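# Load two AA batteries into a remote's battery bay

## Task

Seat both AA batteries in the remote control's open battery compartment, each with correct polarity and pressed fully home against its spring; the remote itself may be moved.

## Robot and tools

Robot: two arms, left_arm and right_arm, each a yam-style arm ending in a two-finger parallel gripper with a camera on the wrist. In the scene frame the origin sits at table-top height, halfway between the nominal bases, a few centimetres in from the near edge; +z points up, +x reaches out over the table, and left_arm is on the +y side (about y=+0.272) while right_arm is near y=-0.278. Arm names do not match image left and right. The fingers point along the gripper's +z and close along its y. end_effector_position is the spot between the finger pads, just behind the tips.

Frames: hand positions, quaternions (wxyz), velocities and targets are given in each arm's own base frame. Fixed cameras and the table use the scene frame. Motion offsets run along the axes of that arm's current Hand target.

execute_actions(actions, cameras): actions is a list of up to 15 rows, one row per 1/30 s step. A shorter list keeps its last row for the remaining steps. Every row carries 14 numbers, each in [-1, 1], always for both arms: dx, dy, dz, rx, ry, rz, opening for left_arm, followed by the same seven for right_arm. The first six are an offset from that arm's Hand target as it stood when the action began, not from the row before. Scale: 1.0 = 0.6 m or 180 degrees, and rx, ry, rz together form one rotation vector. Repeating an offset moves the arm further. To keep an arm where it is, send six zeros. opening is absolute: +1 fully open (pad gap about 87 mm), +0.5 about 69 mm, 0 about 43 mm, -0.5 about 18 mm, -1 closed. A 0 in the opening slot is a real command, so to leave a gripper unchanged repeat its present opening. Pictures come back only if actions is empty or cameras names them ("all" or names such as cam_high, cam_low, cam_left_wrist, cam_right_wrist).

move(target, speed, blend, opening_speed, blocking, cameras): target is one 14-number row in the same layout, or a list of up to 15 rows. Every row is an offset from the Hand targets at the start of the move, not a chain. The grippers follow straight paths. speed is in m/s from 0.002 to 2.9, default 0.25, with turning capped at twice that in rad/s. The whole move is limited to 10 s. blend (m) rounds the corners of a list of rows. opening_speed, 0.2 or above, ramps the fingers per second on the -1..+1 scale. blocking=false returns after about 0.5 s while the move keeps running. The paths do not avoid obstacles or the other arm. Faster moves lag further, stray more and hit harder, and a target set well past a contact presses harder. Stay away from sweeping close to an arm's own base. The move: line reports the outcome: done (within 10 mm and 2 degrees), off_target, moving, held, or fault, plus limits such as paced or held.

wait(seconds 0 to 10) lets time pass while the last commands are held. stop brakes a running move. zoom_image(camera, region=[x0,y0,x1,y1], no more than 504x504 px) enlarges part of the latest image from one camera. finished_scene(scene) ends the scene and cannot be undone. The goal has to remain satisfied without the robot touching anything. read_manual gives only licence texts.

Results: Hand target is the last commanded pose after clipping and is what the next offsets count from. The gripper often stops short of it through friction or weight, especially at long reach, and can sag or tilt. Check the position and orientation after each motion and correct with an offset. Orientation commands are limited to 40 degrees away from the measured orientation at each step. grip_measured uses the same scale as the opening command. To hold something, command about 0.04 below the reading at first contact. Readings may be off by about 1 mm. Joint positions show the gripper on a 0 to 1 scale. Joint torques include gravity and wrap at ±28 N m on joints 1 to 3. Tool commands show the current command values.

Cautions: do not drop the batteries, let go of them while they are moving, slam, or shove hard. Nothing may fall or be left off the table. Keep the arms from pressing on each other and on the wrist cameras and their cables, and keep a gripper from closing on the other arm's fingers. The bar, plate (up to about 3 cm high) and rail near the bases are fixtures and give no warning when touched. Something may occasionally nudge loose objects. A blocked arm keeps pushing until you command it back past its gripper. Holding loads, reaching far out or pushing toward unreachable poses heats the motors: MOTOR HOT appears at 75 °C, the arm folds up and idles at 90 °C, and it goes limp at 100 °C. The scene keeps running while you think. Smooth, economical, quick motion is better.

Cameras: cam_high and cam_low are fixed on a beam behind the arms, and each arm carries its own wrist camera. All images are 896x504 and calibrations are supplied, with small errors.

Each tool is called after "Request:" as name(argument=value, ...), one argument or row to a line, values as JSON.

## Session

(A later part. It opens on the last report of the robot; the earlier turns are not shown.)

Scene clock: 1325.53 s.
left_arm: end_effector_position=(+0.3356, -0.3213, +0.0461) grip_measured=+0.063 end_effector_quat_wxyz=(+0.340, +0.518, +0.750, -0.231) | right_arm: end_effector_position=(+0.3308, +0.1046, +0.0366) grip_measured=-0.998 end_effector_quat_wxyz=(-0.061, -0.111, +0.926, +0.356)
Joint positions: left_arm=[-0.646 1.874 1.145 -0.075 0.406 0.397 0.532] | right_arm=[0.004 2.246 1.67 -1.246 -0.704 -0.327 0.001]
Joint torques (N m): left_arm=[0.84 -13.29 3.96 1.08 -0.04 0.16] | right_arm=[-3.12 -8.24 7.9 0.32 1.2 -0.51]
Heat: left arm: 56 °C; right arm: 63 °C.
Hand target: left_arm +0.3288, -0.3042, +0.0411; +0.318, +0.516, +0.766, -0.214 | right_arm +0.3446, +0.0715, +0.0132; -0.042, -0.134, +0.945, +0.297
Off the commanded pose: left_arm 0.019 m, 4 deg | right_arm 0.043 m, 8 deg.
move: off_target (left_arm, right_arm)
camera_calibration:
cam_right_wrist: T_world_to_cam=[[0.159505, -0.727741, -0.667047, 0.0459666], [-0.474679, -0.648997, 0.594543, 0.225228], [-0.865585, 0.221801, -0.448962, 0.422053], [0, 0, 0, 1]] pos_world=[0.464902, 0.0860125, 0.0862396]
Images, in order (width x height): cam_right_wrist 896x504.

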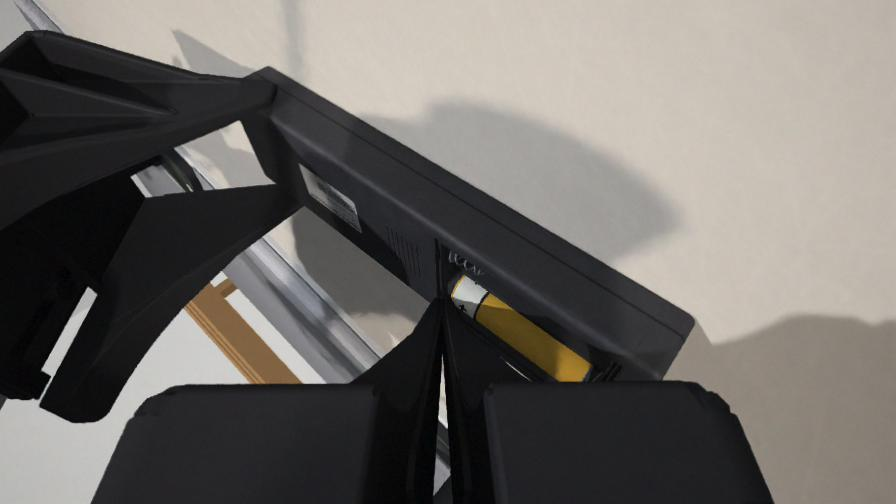

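Request:
move(
  target=[
    [0,0,0,0,0,0,-0.05,0,0.07,0,0,0,0,-1],
    [0,0,0,0,0,0,-0.05,0,0.14,-0.08,0.05,0,0,-1],
  ],
  speed=0.08,
  cameras=["cam_right_wrist","cam_left_wrist"],
)

Request:
zoom_image(
  camera="cam_right_wrist",
  region=[440, 100, 780, 320],
)

Scene clock: 1335.50 s.
left_arm: end_effector_position=(+0.3345, -0.3204, +0.0455) grip_measured=+0.063 end_effector_quat_wxyz=(+0.337, +0.518, +0.751, -0.231) | right_arm: end_effector_position=(+0.3276, +0.1103, +0.0830) grip_measured=-0.998 end_effector_quat_wxyz=(-0.056, -0.133, +0.963, +0.226)
Joint positions: left_arm=[-0.646 1.873 1.145 -0.082 0.406 0.398 0.532] | right_arm=[0.12 2.124 1.776 -1.352 -0.454 -0.184 0.001]
Joint torques (N m): left_arm=[0.79 -13.09 3.88 1.14 -0.03 0.16] | right_arm=[0.59 -12.92 9.16 0.06 -0.05 0]
Heat: left arm: 57 °C; right arm: 64 °C.
Hand target: left_arm +0.3289, -0.3042, +0.0411; +0.318, +0.516, +0.766, -0.214 | right_arm +0.3330, +0.1114, +0.1007; -0.031, -0.137, +0.965, +0.222
Off the commanded pose: left_arm 0.018 m, 3 deg | right_arm 0.018 m, 3 deg.
move: off_target (left_arm, right_arm)
camera_calibration:
cam_left_wrist: T_world_to_cam=[[-0.933378, -0.357691, -0.0293584, 0.20207], [-0.358493, 0.933076, 0.0291858, 0.439449], [0.0169542, 0.0377662, -0.999143, 0.196103], [0, 0, 0, 1]] pos_world=[0.342822, -0.345167, 0.189042]
cam_right_wrist: T_world_to_cam=[[0.228197, -0.866776, -0.443425, 0.0557675], [-0.4874, -0.495965, 0.718651, 0.176801], [-0.842833, 0.0521311, -0.535645, 0.457325], [0, 0, 0, 1]] pos_world=[0.458895, 0.112184, 0.142635]
Images, in order (width x height): cam_left_wrist 896x504, cam_right_wrist 896x504.

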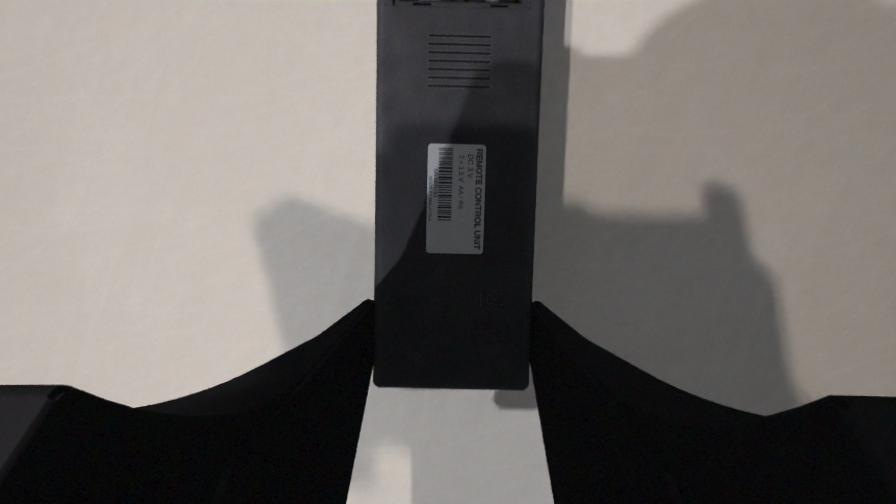

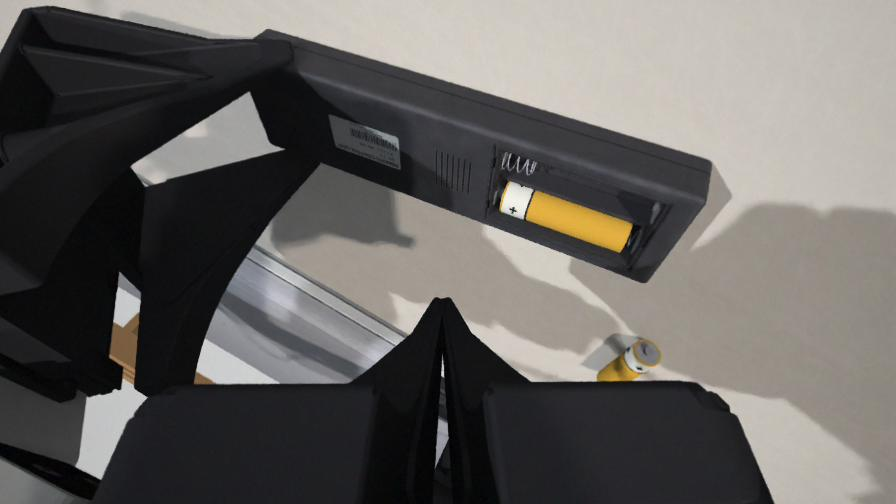

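Scaled by 1.482.

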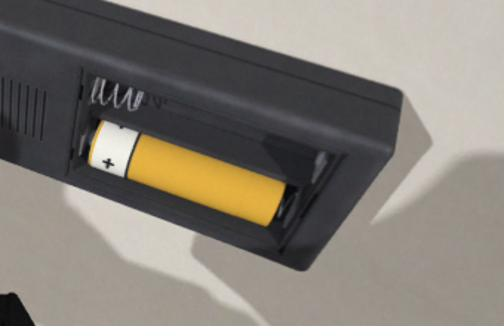

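Request:
move(
  target=[0,0,0,0,0,0,-0.05,0.1577,-0.1608,-0.0782,0.1428,-0.02,0.088,0.1],
  speed=0.25,
  cameras=["cam_right_wrist"],
)

Scene clock: 1352.47 s.
left_arm: end_effector_position=(+0.3345, -0.3204, +0.0455) grip_measured=+0.063 end_effector_quat_wxyz=(+0.337, +0.518, +0.751, -0.231) | right_arm: end_effector_position=(+0.2703, -0.0159, +0.0952) grip_measured=+0.100 end_effector_quat_wxyz=(-0.018, -0.007, +1.000, +0.006)
Joint positions: left_arm=[-0.646 1.873 1.145 -0.082 0.406 0.398 0.532] | right_arm=[-0.054 1.766 1.408 -1.251 -0.009 -0.069 0.55]
Joint torques (N m): left_arm=[0.8 -13.12 3.93 1.15 -0.02 0.16] | right_arm=[-0.05 -9.8 5.85 0.4 0.21 0.03]
Heat: left arm: 59 °C; right arm: 71 °C.
Hand target: left_arm +0.3289, -0.3042, +0.0411; +0.318, +0.516, +0.766, -0.214 | right_arm +0.2719, -0.0180, +0.1007; +0.000, +0.000, +1.000, +0.000
Off the commanded pose: left_arm 0.018 m, 3 deg | right_arm 0.006 m, 2 deg.
move: off_target (left_arm)
camera_calibration:
cam_right_wrist: T_world_to_cam=[[0.0100901, -0.999943, -0.00353034, -0.0200604], [-0.612324, -0.00896987, 0.790556, 0.112213], [-0.790542, -0.0058151, -0.61238, 0.414433], [0, 0, 0, 1]] pos_world=[0.396539, -0.0166427, 0.165009]
Images, in order (width x height): cam_right_wrist 896x504.

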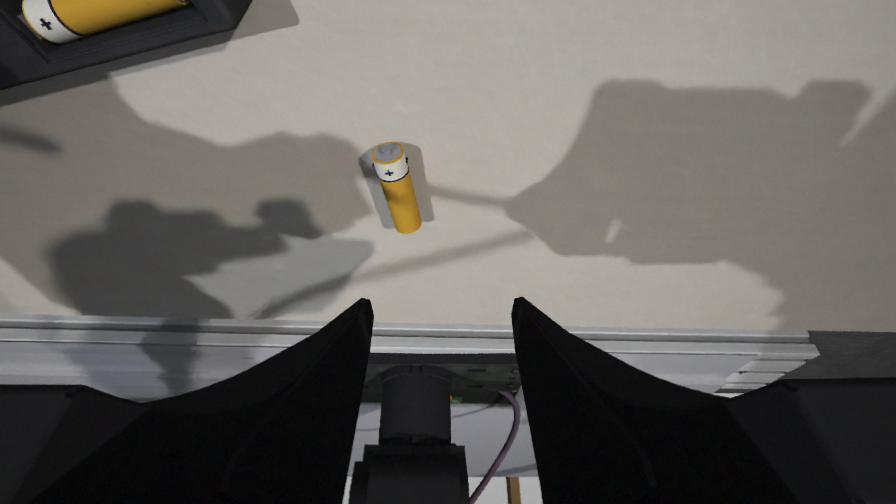

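Request:
move(
  target=[0,0,0,0,0,0,-0.05,0.0103,0.0375,0.08,0,0,-0.035,0.0],
  speed=0.15,
  cameras=["cam_right_wrist"],
)

Scene clock: 1359.73 s.
left_arm: end_effector_position=(+0.3345, -0.3204, +0.0455) grip_measured=+0.063 end_effector_quat_wxyz=(+0.337, +0.518, +0.751, -0.231) | right_arm: end_effector_position=(+0.2632, +0.0055, +0.0508) grip_measured=+0.000 end_effector_quat_wxyz=(-0.013, -0.049, +0.999, +0.004)
Joint positions: left_arm=[-0.646 1.873 1.145 -0.082 0.406 0.398 0.532] | right_arm=[0.027 1.761 1.225 -1.06 -0.008 -0.071 0.5]
Joint torques (N m): left_arm=[0.83 -13.14 3.92 1.15 -0.04 0.16] | right_arm=[0.5 -8.42 5.71 0.44 0.21 -0.16]
Heat: left arm: 59 °C; right arm: 70 °C.
Hand target: left_arm +0.3289, -0.3042, +0.0411; +0.318, +0.516, +0.766, -0.214 | right_arm +0.2657, +0.0045, +0.0527; +0.000, -0.055, +0.998, +0.000
Off the commanded pose: left_arm 0.018 m, 3 deg | right_arm 0.003 m, 2 deg.
move: off_target (left_arm)
camera_calibration:
cam_right_wrist: T_world_to_cam=[[0.0928347, -0.995681, -0.00126821, -0.0208133], [-0.618864, -0.058699, 0.783302, 0.145508], [-0.779993, -0.0719328, -0.62164, 0.379796], [0, 0, 0, 1]] pos_world=[0.38822, 0.0151376, 0.122093]
Images, in order (width x height): cam_right_wrist 896x504.

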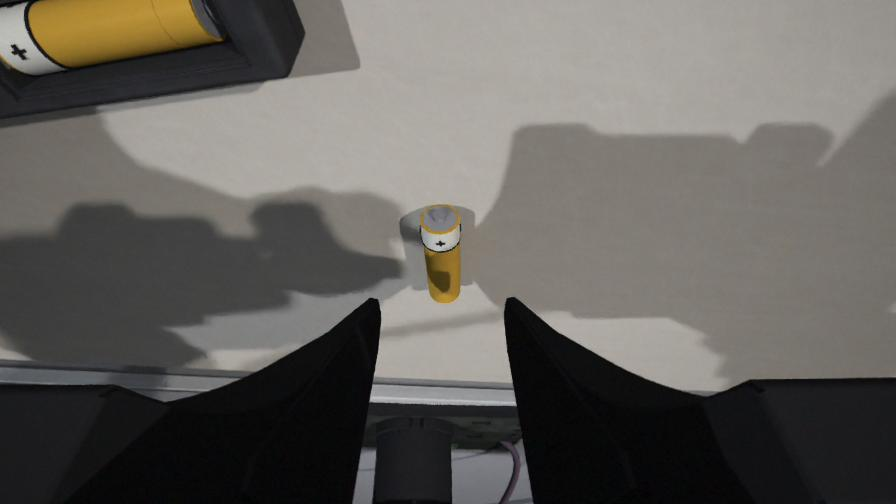

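Request:
move(
  target=[0,0,0,0,0,0,-0.05,0.0,0.002,0.055,0,0,0,-0.1],
  speed=0.1,
  cameras=["cam_right_wrist"],
)

Scene clock: 1363.03 s.
left_arm: end_effector_position=(+0.3345, -0.3204, +0.0455) grip_measured=+0.063 end_effector_quat_wxyz=(+0.337, +0.518, +0.751, -0.231) | right_arm: end_effector_position=(+0.2639, +0.0055, +0.0228) grip_measured=-0.100 end_effector_quat_wxyz=(-0.003, -0.049, +0.999, +0.004)
Joint positions: left_arm=[-0.646 1.873 1.145 -0.082 0.406 0.398 0.532] | right_arm=[0.027 1.782 1.136 -0.931 -0.008 -0.071 0.45]
Joint torques (N m): left_arm=[0.76 -13.09 3.93 1.15 -0.04 0.15] | right_arm=[0.91 -6.6 5.72 0.46 0.22 -0.11]
Heat: left arm: 60 °C; right arm: 70 °C.
Hand target: left_arm +0.3289, -0.3042, +0.0411; +0.318, +0.516, +0.766, -0.214 | right_arm +0.2655, +0.0057, +0.0197; +0.000, -0.055, +0.998, +0.000
Off the commanded pose: left_arm 0.018 m, 3 deg | right_arm 0.003 m, 1 deg.
move: off_target (left_arm)
camera_calibration:
cam_right_wrist: T_world_to_cam=[[0.0928572, -0.995679, 0.0000442434, -0.0209085], [-0.633973, -0.0590901, 0.771095, 0.172139], [-0.76776, -0.0716297, -0.636721, 0.359971], [0, 0, 0, 1]] pos_world=[0.387444, 0.0151382, 0.0964662]
Images, in order (width x height): cam_right_wrist 896x504.

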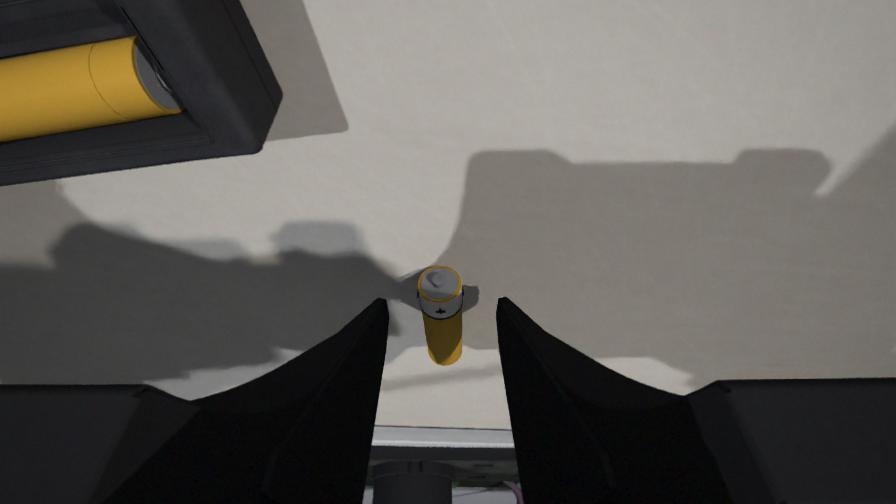

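Request:
move(
  target=[
    [0,0,0,0,0,0,-0.05,0.0,0.0,0.004,0,0,0,-0.1],
    [0,0,0,0,0,0,-0.05,0.0,0.0,0.004,0,0,0,-0.8],
  ],
  speed=0.06,
  opening_speed=0.6,
  cameras=["cam_right_wrist"],
)

Scene clock: 1368.33 s.
left_arm: end_effector_position=(+0.3345, -0.3204, +0.0455) grip_measured=+0.063 end_effector_quat_wxyz=(+0.337, +0.518, +0.751, -0.231) | right_arm: end_effector_position=(+0.2664, +0.0055, +0.0224) grip_measured=-0.620 end_effector_quat_wxyz=(+0.002, -0.049, +0.999, +0.004)
Joint positions: left_arm=[-0.646 1.873 1.145 -0.082 0.406 0.398 0.532] | right_arm=[0.027 1.782 1.136 -0.921 -0.008 -0.071 0.19]
Joint torques (N m): left_arm=[0.76 -13.14 3.93 1.16 -0.04 0.16] | right_arm=[0.91 -6.27 5.22 0.5 0.22 -0.12]
Heat: left arm: 60 °C; right arm: 68 °C.
Hand target: left_arm +0.3289, -0.3042, +0.0411; +0.318, +0.516, +0.766, -0.214 | right_arm +0.2655, +0.0057, +0.0173; +0.000, -0.055, +0.998, +0.000
Off the commanded pose: left_arm 0.018 m, 3 deg | right_arm 0.005 m, 1 deg.
move: off_target (left_arm)
camera_calibration:
cam_right_wrist: T_world_to_cam=[[0.0928255, -0.995682, 0.000680158, -0.0210171], [-0.641566, -0.0592895, 0.764773, 0.17612], [-0.761431, -0.0714269, -0.644299, 0.360128], [0, 0, 0, 1]] pos_world=[0.389156, 0.0152386, 0.0973526]
Images, in order (width x height): cam_right_wrist 896x504.

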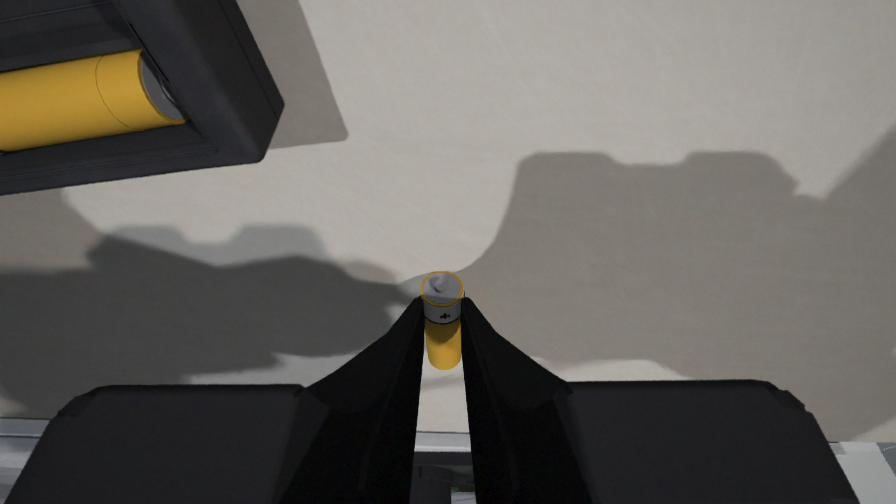

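Request:
move(
  target=[
    [0,0,0,0,0,0,-0.05,0.0,0.0,0,0,0,0,-0.4],
    [0,0,0,0,0,0,-0.05,0.001,0.0,0.0055,0,0,0,-0.4],
    [0,0,0,0,0,0,-0.05,0.001,0.0,0.0055,0,0,0,-0.8],
  ],
  speed=0.06,
  opening_speed=0.6,
  cameras=["cam_right_wrist"],
)

Scene clock: 1375.97 s.
left_arm: end_effector_position=(+0.3345, -0.3204, +0.0455) grip_measured=+0.063 end_effector_quat_wxyz=(+0.337, +0.518, +0.751, -0.231) | right_arm: end_effector_position=(+0.2641, +0.0055, +0.0179) grip_measured=-0.604 end_effector_quat_wxyz=(-0.001, -0.049, +0.999, +0.004)
Joint positions: left_arm=[-0.646 1.873 1.145 -0.082 0.406 0.398 0.532] | right_arm=[0.027 1.787 1.121 -0.908 -0.008 -0.071 0.198]
Joint torques (N m): left_arm=[0.85 -13.14 3.92 1.15 -0.04 0.17] | right_arm=[0.85 -6.43 5.53 0.49 0.23 -0.12]
Heat: left arm: 60 °C; right arm: 66 °C.
Hand target: left_arm +0.3289, -0.3042, +0.0411; +0.318, +0.516, +0.766, -0.214 | right_arm +0.2649, +0.0056, +0.0140; +0.000, -0.055, +0.998, +0.000
Off the commanded pose: left_arm 0.018 m, 3 deg | right_arm 0.004 m, 1 deg.
move: off_target (left_arm)
camera_calibration:
cam_right_wrist: T_world_to_cam=[[0.0928433, -0.995681, 0.000253542, -0.0209224], [-0.636874, -0.0591903, 0.768692, 0.176885], [-0.765357, -0.0715294, -0.639619, 0.356503], [0, 0, 0, 1]] pos_world=[0.387449, 0.0151384, 0.092061]
Images, in order (width x height): cam_right_wrist 896x504.

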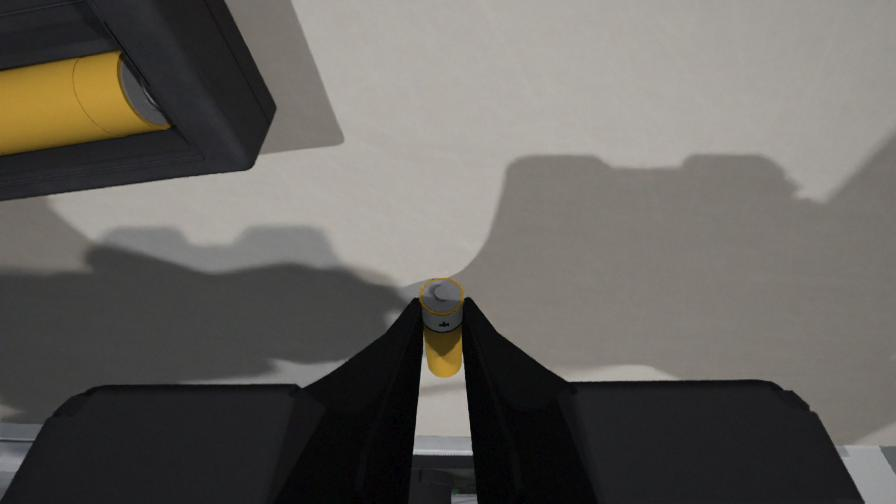

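Request:
move(
  target=[
    [0,0,0,0,0,0,-0.05,0,0,-0.15,0,0,0,-0.8],
    [0,0,0,0,0,0,-0.05,-0.1688,0.0977,-0.14,0.0859,-0.1013,0.4421,-0.8],
    [0,0,0,0,0,0,-0.05,-0.1688,0.0977,-0.0873,0.0859,-0.1013,0.4421,-0.8],
  ],
  speed=0.2,
  blend=[0.02,0.02,0],
  cameras=["cam_right_wrist"],
)

Request:
zoom_image(
  camera="cam_right_wrist",
  region=[270, 130, 640, 400],
)

Scene clock: 1402.87 s.
left_arm: end_effector_position=(+0.3345, -0.3204, +0.0455) grip_measured=+0.063 end_effector_quat_wxyz=(+0.337, +0.518, +0.751, -0.231) | right_arm: end_effector_position=(+0.3555, +0.0752, +0.0674) grip_measured=-0.604 end_effector_quat_wxyz=(+0.141, +0.589, +0.787, -0.116)
Joint positions: left_arm=[-0.646 1.873 1.145 -0.082 0.406 0.398 0.532] | right_arm=[0.275 1.947 1.552 -1.188 0.367 1.561 0.198]
Joint torques (N m): left_arm=[0.79 -13.11 3.93 1.15 -0.04 0.17] | right_arm=[0.72 -8.47 6.19 0.37 0.63 0.08]
Heat: left arm: 61 °C; right arm: 62 °C.
Hand target: left_arm +0.3289, -0.3042, +0.0411; +0.318, +0.516, +0.766, -0.214 | right_arm +0.3592, +0.0750, +0.0664; +0.152, +0.593, +0.782, -0.115
Off the commanded pose: left_arm 0.018 m, 3 deg | right_arm 0.004 m, 1 deg.
move: off_target (left_arm); blend cut to 0.0158 m at target 2
camera_calibration:
cam_right_wrist: T_world_to_cam=[[-0.96179, -0.272883, 0.0222561, 0.359133], [-0.228016, 0.843339, 0.486609, 0.00699321], [-0.151557, 0.462941, -0.873336, 0.220468], [0, 0, 0, 1]] pos_world=[0.380419, -0.00995993, 0.181147]
Images, in order (width x height): cam_right_wrist 896x504.

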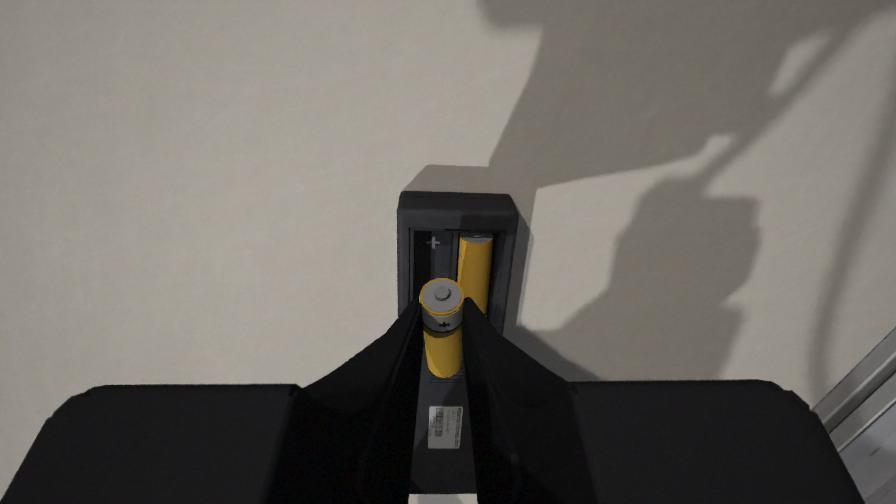

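Scaled by 1.362.

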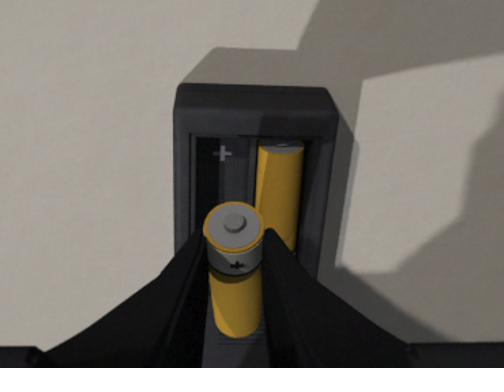

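Request:
move(
  target=[0,0,0,0,0,0,-0.05,0.0075,0.0053,0.0293,0,0,0,-0.8],
  speed=0.1,
  cameras=["cam_right_wrist"],
)

Request:
zoom_image(
  camera="cam_right_wrist",
  region=[270, 130, 640, 400],
)

Scene clock: 1414.57 s.
left_arm: end_effector_position=(+0.3345, -0.3204, +0.0455) grip_measured=+0.063 end_effector_quat_wxyz=(+0.337, +0.518, +0.751, -0.231) | right_arm: end_effector_position=(+0.3600, +0.0763, +0.0513) grip_measured=-0.604 end_effector_quat_wxyz=(+0.144, +0.590, +0.787, -0.112)
Joint positions: left_arm=[-0.646 1.873 1.145 -0.082 0.406 0.398 0.532] | right_arm=[0.275 1.967 1.516 -1.124 0.367 1.562 0.198]
Joint torques (N m): left_arm=[0.8 -13.07 3.93 1.16 -0.05 0.16] | right_arm=[0.16 -8.21 5.97 0.4 0.62 0.02]
Heat: left arm: 61 °C; right arm: 61 °C.
Hand target: left_arm +0.3289, -0.3042, +0.0411; +0.318, +0.516, +0.766, -0.214 | right_arm +0.3629, +0.0736, +0.0484; +0.152, +0.593, +0.782, -0.115
Off the commanded pose: left_arm 0.018 m, 3 deg | right_arm 0.005 m, 1 deg.
move: off_target (left_arm)
camera_calibration:
cam_right_wrist: T_world_to_cam=[[-0.962036, -0.272579, 0.0136634, 0.364564], [-0.231797, 0.842479, 0.486312, 0.0162072], [-0.144069, 0.464683, -0.873678, 0.20374], [0, 0, 0, 1]] pos_world=[0.383833, -0.00895638, 0.16514]
Images, in order (width x height): cam_right_wrist 896x504.

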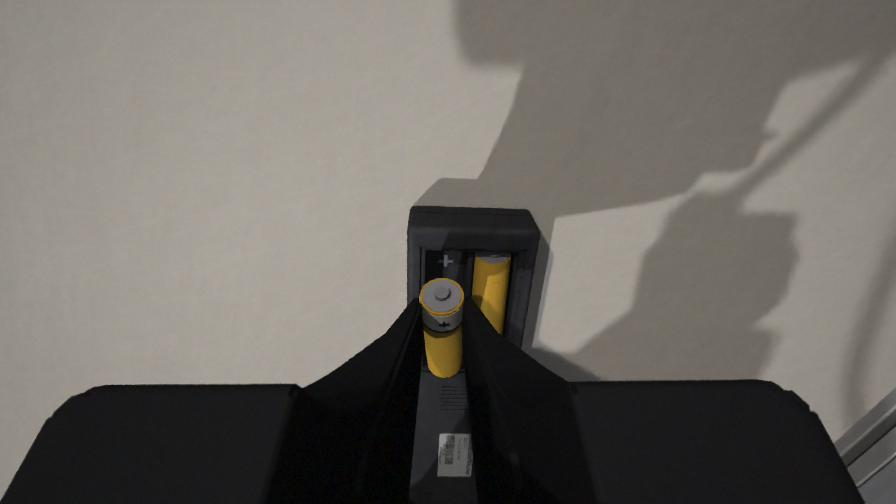

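Scaled by 1.362.

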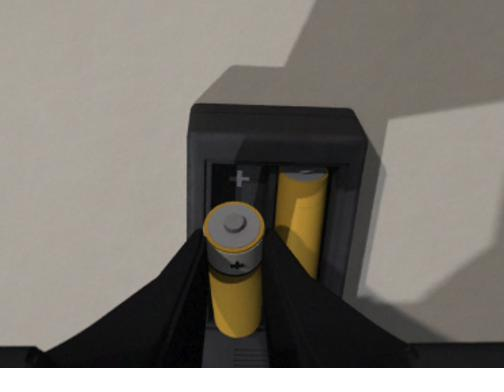

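Request:
move(
  target=[0,0,0,0,0,0,-0.05,0.0047,0,0.0225,0,0,0,-0.8],
  speed=0.06,
  cameras=["cam_right_wrist"],
)

Request:
zoom_image(
  camera="cam_right_wrist",
  region=[270, 130, 640, 400],
)

Scene clock: 1421.87 s.
left_arm: end_effector_position=(+0.3345, -0.3204, +0.0455) grip_measured=+0.063 end_effector_quat_wxyz=(+0.337, +0.518, +0.751, -0.231) | right_arm: end_effector_position=(+0.3599, +0.0754, +0.0440) grip_measured=-0.604 end_effector_quat_wxyz=(+0.146, +0.591, +0.786, -0.111)
Joint positions: left_arm=[-0.646 1.873 1.145 -0.082 0.406 0.398 0.532] | right_arm=[0.273 1.967 1.486 -1.088 0.368 1.562 0.198]
Joint torques (N m): left_arm=[0.8 -13.11 3.96 1.15 -0.04 0.16] | right_arm=[-0.29 -7.3 5.08 0.57 0.6 -0.04]
Heat: left arm: 61 °C; right arm: 62 °C.
Hand target: left_arm +0.3289, -0.3042, +0.0411; +0.318, +0.516, +0.766, -0.214 | right_arm +0.3635, +0.0712, +0.0349; +0.152, +0.593, +0.782, -0.115
Off the commanded pose: left_arm 0.018 m, 3 deg | right_arm 0.011 m, 1 deg.
move: off_target (left_arm, right_arm)
camera_calibration:
cam_right_wrist: T_world_to_cam=[[-0.962613, -0.270764, 0.00799872, 0.364737], [-0.233002, 0.842702, 0.485348, 0.021069], [-0.138155, 0.465339, -0.874284, 0.195678], [0, 0, 0, 1]] pos_world=[0.383044, -0.0100538, 0.157935]
Images, in order (width x height): cam_right_wrist 896x504.

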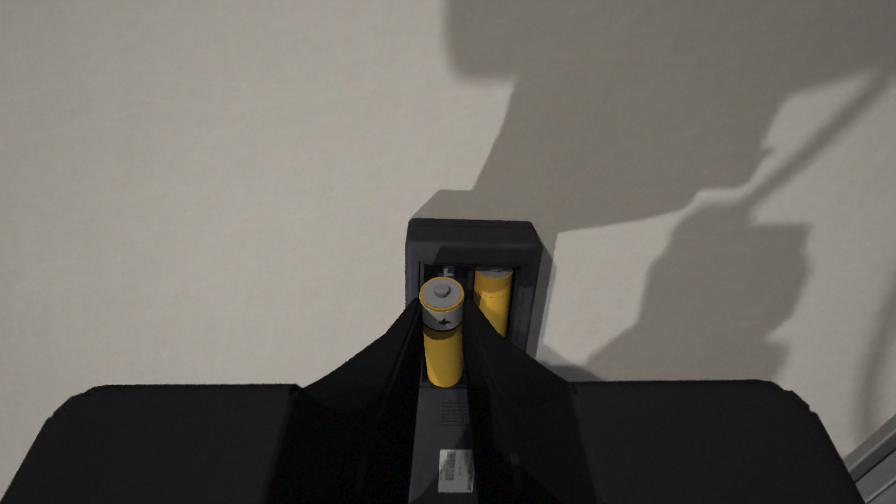

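Scaled by 1.362.

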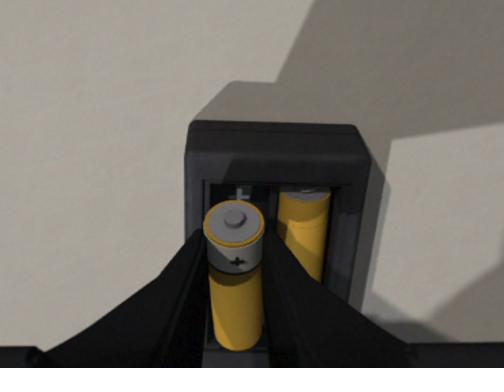

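Request:
move(
  target=[
    [0,0,0,0,0,0,-0.05,-0.0105,0,-0.006,0,0,0,-0.8],
    [0,0,0,0,0,0,-0.05,-0.008,0,0.005,0,0,0,-0.8],
  ],
  speed=0.06,
  cameras=["cam_right_wrist"],
)

Request:
zoom_image(
  camera="cam_right_wrist",
  region=[270, 130, 640, 400],
)

Scene clock: 1431.90 s.
left_arm: end_effector_position=(+0.3345, -0.3204, +0.0455) grip_measured=+0.063 end_effector_quat_wxyz=(+0.337, +0.518, +0.751, -0.231) | right_arm: end_effector_position=(+0.3607, +0.0729, +0.0424) grip_measured=-0.604 end_effector_quat_wxyz=(+0.144, +0.591, +0.786, -0.109)
Joint positions: left_arm=[-0.646 1.873 1.145 -0.082 0.406 0.398 0.532] | right_arm=[0.263 1.967 1.48 -1.077 0.363 1.55 0.198]
Joint torques (N m): left_arm=[0.77 -13.09 3.95 1.16 -0.04 0.16] | right_arm=[-0.79 -7.31 5.22 0.57 0.67 -0.08]
Heat: left arm: 62 °C; right arm: 62 °C.
Hand target: left_arm +0.3289, -0.3042, +0.0411; +0.318, +0.516, +0.766, -0.214 | right_arm +0.3651, +0.0658, +0.0339; +0.152, +0.593, +0.782, -0.115
Off the commanded pose: left_arm 0.018 m, 3 deg | right_arm 0.012 m, 1 deg.
move: off_target (left_arm, right_arm)
camera_calibration:
cam_right_wrist: T_world_to_cam=[[-0.962393, -0.27156, 0.00739387, 0.364781], [-0.233191, 0.839766, 0.490321, 0.0241592], [-0.139361, 0.470158, -0.87151, 0.195503], [0, 0, 0, 1]] pos_world=[0.383942, -0.0131452, 0.15584]
Images, in order (width x height): cam_right_wrist 896x504.

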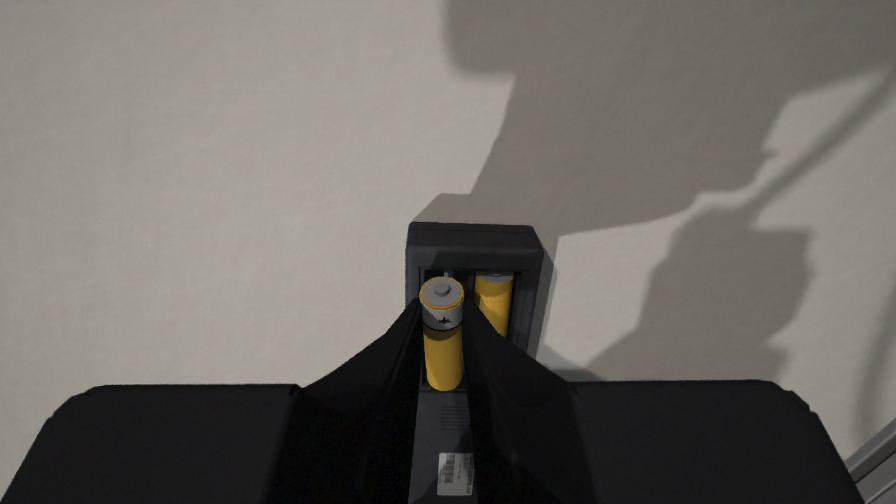

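Scaled by 1.362.

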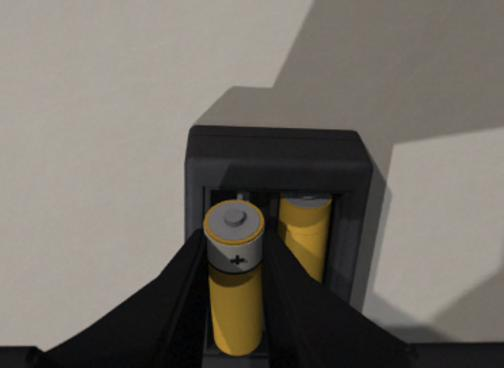

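Request:
move(
  target=[
    [0,0,0,0,0,0,-0.05,-0.0158,-0.0027,-0.0332,0,0,0,-0.8],
    [0,0,0,0,0,0,-0.05,-0.004,-0.0027,-0.0038,0,0,0,-0.8],
  ],
  speed=0.06,
  cameras=["cam_right_wrist"],
)

Request:
zoom_image(
  camera="cam_right_wrist",
  region=[270, 130, 640, 400],
)

Scene clock: 1446.63 s.
left_arm: end_effector_position=(+0.3345, -0.3204, +0.0455) grip_measured=+0.063 end_effector_quat_wxyz=(+0.337, +0.518, +0.751, -0.231) | right_arm: end_effector_position=(+0.3619, +0.0686, +0.0409) grip_measured=-0.604 end_effector_quat_wxyz=(+0.146, +0.594, +0.783, -0.110)
Joint positions: left_arm=[-0.646 1.873 1.145 -0.082 0.406 0.398 0.532] | right_arm=[0.253 1.967 1.473 -1.067 0.367 1.549 0.198]
Joint torques (N m): left_arm=[0.79 -13.14 3.97 1.14 -0.03 0.16] | right_arm=[-0.17 -8.05 5.86 0.4 0.6 -0.11]
Heat: left arm: 62 °C; right arm: 62 °C.
Hand target: left_arm +0.3289, -0.3042, +0.0411; +0.318, +0.516, +0.766, -0.214 | right_arm +0.3639, +0.0641, +0.0369; +0.152, +0.593, +0.782, -0.115
Off the commanded pose: left_arm 0.018 m, 3 deg | right_arm 0.006 m, 1 deg.
move: off_target (left_arm)
camera_calibration:
cam_right_wrist: T_world_to_cam=[[-0.964705, -0.263284, 0.00502144, 0.365085], [-0.227712, 0.843638, 0.486232, 0.0267901], [-0.132253, 0.467927, -0.873815, 0.193969], [0, 0, 0, 1]] pos_world=[0.383953, -0.0172435, 0.154634]
Images, in order (width x height): cam_right_wrist 896x504.

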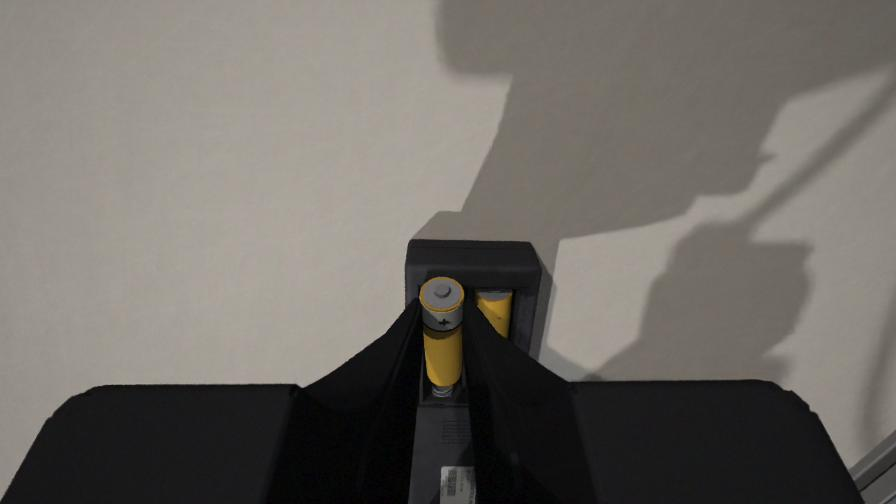

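Scaled by 1.362.

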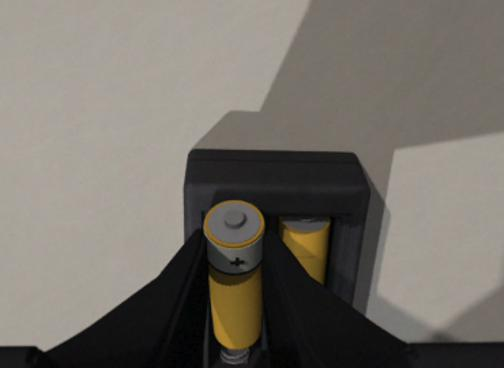

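Request:
move(
  target=[0,0,0,0,0,0,-0.05,0.004,0,0.012,0,0.033,0,-0.8],
  speed=0.06,
  cameras=["cam_right_wrist"],
)

Request:
zoom_image(
  camera="cam_right_wrist",
  region=[270, 130, 640, 400],
)

Scene clock: 1458.93 s.
left_arm: end_effector_position=(+0.3345, -0.3204, +0.0455) grip_measured=+0.063 end_effector_quat_wxyz=(+0.337, +0.518, +0.751, -0.231) | right_arm: end_effector_position=(+0.3631, +0.0642, +0.0385) grip_measured=-0.604 end_effector_quat_wxyz=(+0.117, +0.597, +0.789, -0.087)
Joint positions: left_arm=[-0.646 1.873 1.145 -0.082 0.406 0.398 0.532] | right_arm=[0.204 1.967 1.469 -1.049 0.292 1.495 0.198]
Joint torques (N m): left_arm=[0.79 -13.14 3.95 1.14 -0.04 0.15] | right_arm=[-0.4 -7.56 4.89 0.59 0.24 -0.08]
Heat: left arm: 62 °C; right arm: 63 °C.
Hand target: left_arm +0.3289, -0.3042, +0.0411; +0.318, +0.516, +0.766, -0.214 | right_arm +0.3641, +0.0637, +0.0294; +0.111, +0.598, +0.789, -0.084
Off the commanded pose: left_arm 0.018 m, 3 deg | right_arm 0.009 m, 1 deg.
move: off_target (left_arm)
camera_calibration:
cam_right_wrist: T_world_to_cam=[[-0.963708, -0.266904, 0.00533011, 0.365114], [-0.220106, 0.805719, 0.549881, 0.0291183], [-0.15106, 0.528752, -0.835226, 0.19559], [0, 0, 0, 1]] pos_world=[0.387818, -0.0294297, 0.145404]
Images, in order (width x height): cam_right_wrist 896x504.

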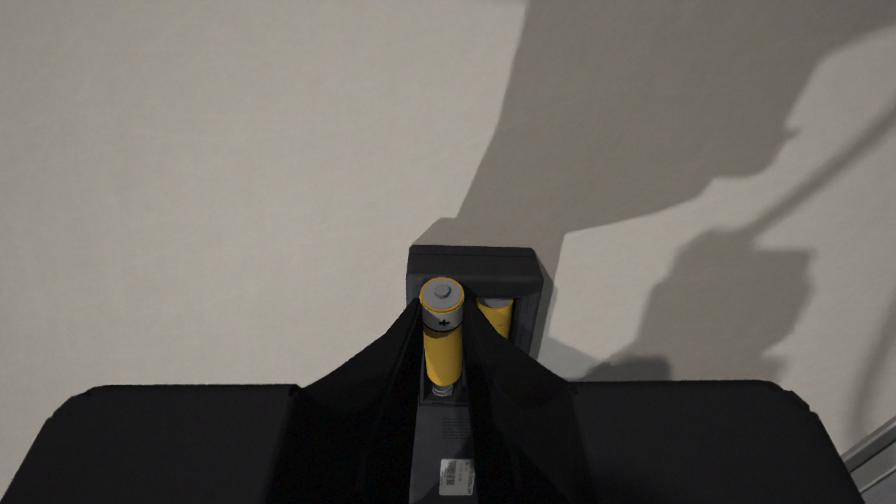

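Scaled by 1.362.

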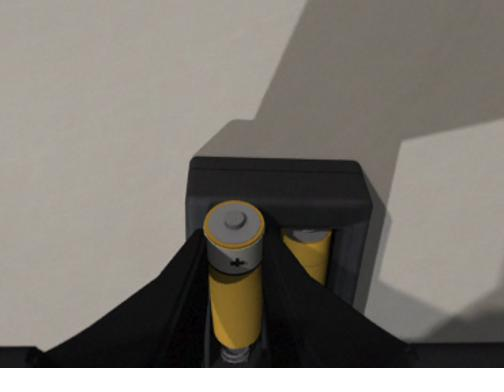

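Request:
move(
  target=[
    [0,0,0,0,0,0,-0.05,0,0,-0.013,0,0,0,-0.8],
    [0,0,0,0,0,0,-0.05,0,0,-0.013,0,0,0,-0.4],
    [0,0,0,0,0,0,-0.05,-0.04,0,-0.12,0,0,0,-0.4],
  ],
  speed=0.1,
  opening_speed=0.6,
  cameras=["cam_right_wrist"],
)

Request:
zoom_image(
  camera="cam_right_wrist",
  region=[270, 130, 640, 400],
)

Scene clock: 1469.60 s.
left_arm: end_effector_position=(+0.3345, -0.3204, +0.0455) grip_measured=+0.063 end_effector_quat_wxyz=(+0.337, +0.518, +0.751, -0.231) | right_arm: end_effector_position=(+0.3591, +0.0612, +0.0869) grip_measured=-0.400 end_effector_quat_wxyz=(+0.096, +0.595, +0.791, -0.103)
Joint positions: left_arm=[-0.646 1.873 1.145 -0.082 0.406 0.398 0.532] | right_arm=[0.194 1.969 1.665 -1.293 0.282 1.488 0.3]
Joint torques (N m): left_arm=[0.79 -13.14 3.93 1.14 -0.02 0.16] | right_arm=[-0.29 -11.41 9.25 0.16 0.33 -0.12]
Heat: left arm: 62 °C; right arm: 63 °C.
Hand target: left_arm +0.3289, -0.3042, +0.0411; +0.318, +0.516, +0.766, -0.214 | right_arm +0.3649, +0.0606, +0.1051; +0.111, +0.598, +0.789, -0.085
Off the commanded pose: left_arm 0.018 m, 3 deg | right_arm 0.019 m, 3 deg.
move: off_target (left_arm, right_arm)
camera_calibration:
cam_right_wrist: T_world_to_cam=[[-0.963148, -0.263234, 0.0552596, 0.35534], [-0.188403, 0.806881, 0.559864, -0.00832604], [-0.191963, 0.528821, -0.82674, 0.250902], [0, 0, 0, 1]] pos_world=[0.38884, -0.032427, 0.192456]
Images, in order (width x height): cam_right_wrist 896x504.

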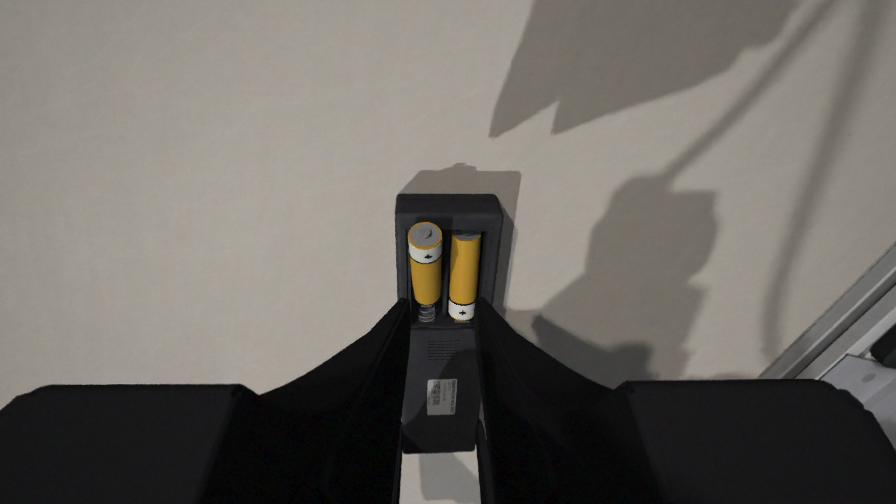

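Scaled by 1.362.

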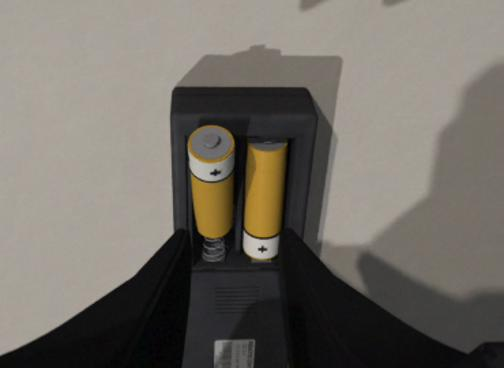

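Request:
move(
  target=[-0.0353,0,0.0353,0,0,0,-0.05,-0.0473,-0.0013,0.0223,0.0168,-0.0175,-0.4998,-1],
  speed=0.15,
  cameras=["cam_right_wrist"],
)

Request:
zoom_image(
  camera="cam_right_wrist",
  region=[270, 50, 640, 320],
)

Scene clock: 1495.40 s.
left_arm: end_effector_position=(+0.3392, -0.3293, +0.0472) grip_measured=+0.063 end_effector_quat_wxyz=(+0.326, +0.518, +0.760, -0.220) | right_arm: end_effector_position=(+0.3673, +0.0293, +0.1005) grip_measured=-0.998 end_effector_quat_wxyz=(+0.017, -0.128, +0.977, -0.168)
Joint positions: left_arm=[-0.667 1.911 1.224 -0.148 0.37 0.386 0.532] | right_arm=[0.241 2.103 1.857 -1.329 0.339 -0.018 0.001]
Joint torques (N m): left_arm=[-0.92 -8.87 6.78 1.63 0.06 -0.04] | right_arm=[0.79 -9.32 7.42 0.46 0.45 -0.15]
Heat: left arm: 62 °C; right arm: 65 °C.
Hand target: left_arm +0.3402, -0.3320, +0.0413; +0.318, +0.516, +0.766, -0.214 | right_arm +0.3725, +0.0306, +0.1002; +0.024, -0.135, +0.976, -0.172
Off the commanded pose: left_arm 0.007 m, 1 deg | right_arm 0.005 m, 1 deg.
move: done
camera_calibration:
cam_right_wrist: T_world_to_cam=[[0.238879, -0.909521, 0.340159, -0.0970552], [-0.680349, 0.0931857, 0.72694, 0.196168], [-0.692865, -0.405078, -0.596531, 0.468846], [0, 0, 0, 1]] pos_world=[0.481494, 0.0833654, 0.170093]
Images, in order (width x height): cam_right_wrist 896x504.

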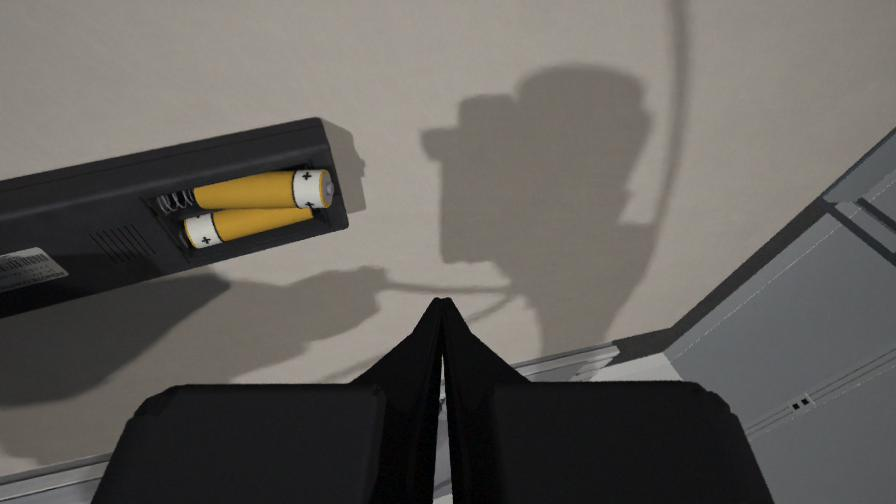

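Scaled by 1.362.

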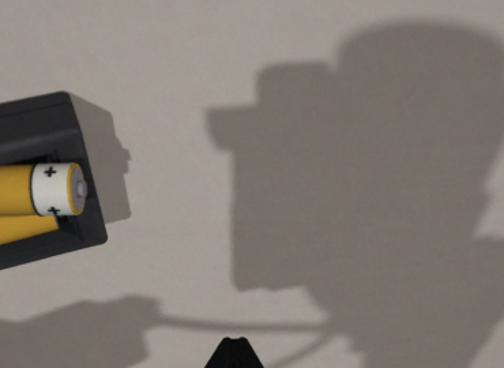

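Request:
move(
  target=[0,0,0,0,0,0,-0.05,-0.0098,0.0453,0.0673,0,0,0,-1],
  speed=0.1,
  cameras=["cam_right_wrist"],
)

Request:
zoom_image(
  camera="cam_right_wrist",
  region=[220, 150, 590, 420],
)

Scene clock: 1509.20 s.
left_arm: end_effector_position=(+0.3392, -0.3293, +0.0472) grip_measured=+0.063 end_effector_quat_wxyz=(+0.326, +0.518, +0.760, -0.220) | right_arm: end_effector_position=(+0.3733, +0.0418, +0.0556) grip_measured=-0.998 end_effector_quat_wxyz=(+0.020, -0.138, +0.976, -0.168)
Joint positions: left_arm=[-0.667 1.911 1.224 -0.148 0.37 0.386 0.532] | right_arm=[0.269 2.151 1.752 -1.177 0.34 -0.011 0.001]
Joint torques (N m): left_arm=[-0.95 -8.9 6.76 1.64 0.05 -0.04] | right_arm=[0.83 -9.76 6.12 0.48 0.43 0.07]
Heat: left arm: 60 °C; right arm: 65 °C.
Hand target: left_arm +0.3402, -0.3320, +0.0413; +0.318, +0.516, +0.766, -0.214 | right_arm +0.3750, +0.0436, +0.0529; +0.024, -0.135, +0.976, -0.172
Off the commanded pose: left_arm 0.007 m, 1 deg | right_arm 0.004 m, 1 deg.
move: done
camera_calibration:
cam_right_wrist: T_world_to_cam=[[0.258127, -0.903805, 0.34133, -0.0793936], [-0.683341, 0.0789485, 0.725818, 0.233556], [-0.682946, -0.420598, -0.597229, 0.448257], [0, 0, 0, 1]] pos_world=[0.486227, 0.0983408, 0.125293]
Images, in order (width x height): cam_right_wrist 896x504.

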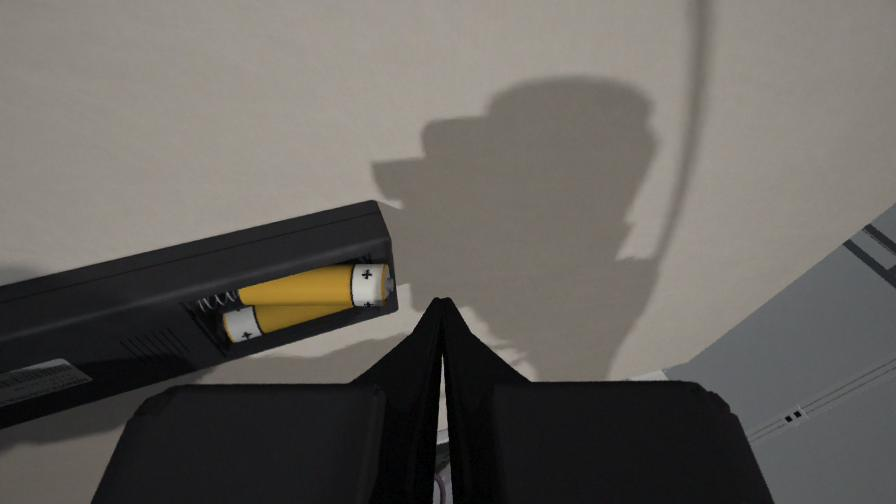

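Scaled by 1.362.

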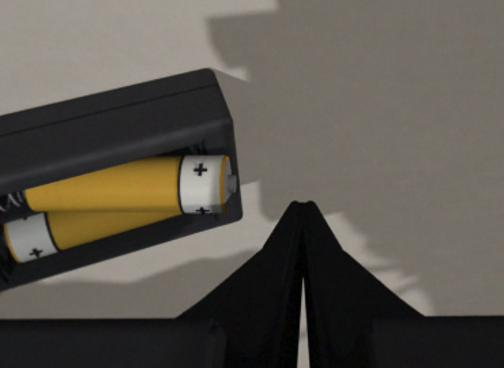

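Request:
move(
  target=[0,0,0,0,0,0,-0.05,0.001,0.0107,0.0285,0,0,0,-1],
  speed=0.06,
  cameras=["cam_right_wrist"],
)

Request:
zoom_image(
  camera="cam_right_wrist",
  region=[220, 150, 590, 420],
)

Scene clock: 1515.43 s.
left_arm: end_effector_position=(+0.3392, -0.3293, +0.0472) grip_measured=+0.063 end_effector_quat_wxyz=(+0.326, +0.518, +0.760, -0.220) | right_arm: end_effector_position=(+0.3734, +0.0419, +0.0386) grip_measured=-0.998 end_effector_quat_wxyz=(+0.021, -0.138, +0.976, -0.168)
Joint positions: left_arm=[-0.667 1.911 1.224 -0.148 0.37 0.386 0.532] | right_arm=[0.269 2.16 1.7 -1.111 0.34 -0.011 0.001]
Joint torques (N m): left_arm=[-0.9 -8.84 6.82 1.63 0.06 -0.04] | right_arm=[0.84 -9.61 5.93 0.47 0.45 0.08]
Heat: left arm: 60 °C; right arm: 65 °C.
Hand target: left_arm +0.3402, -0.3320, +0.0413; +0.318, +0.516, +0.766, -0.214 | right_arm +0.3745, +0.0436, +0.0346; +0.024, -0.135, +0.976, -0.172
Off the commanded pose: left_arm 0.007 m, 1 deg | right_arm 0.004 m, 1 deg.
move: done
camera_calibration:
cam_right_wrist: T_world_to_cam=[[0.256554, -0.904271, 0.341282, -0.0729825], [-0.686018, 0.0783683, 0.723352, 0.247035], [-0.680852, -0.419705, -0.600241, 0.437445], [0, 0, 0, 1]] pos_world=[0.48603, 0.0982422, 0.108787]
Images, in order (width x height): cam_right_wrist 896x504.

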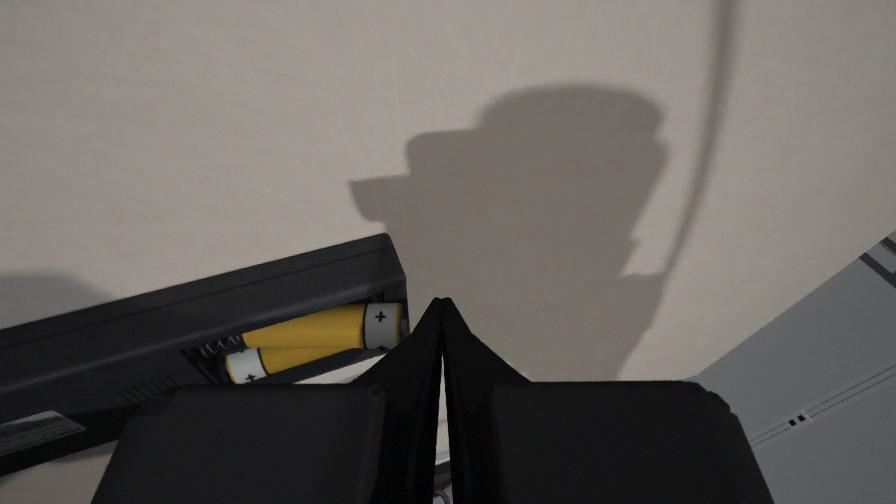

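Scaled by 1.362.

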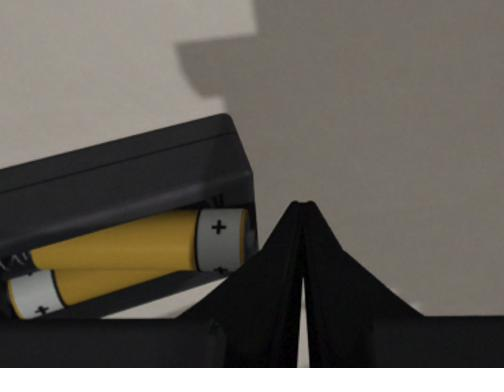

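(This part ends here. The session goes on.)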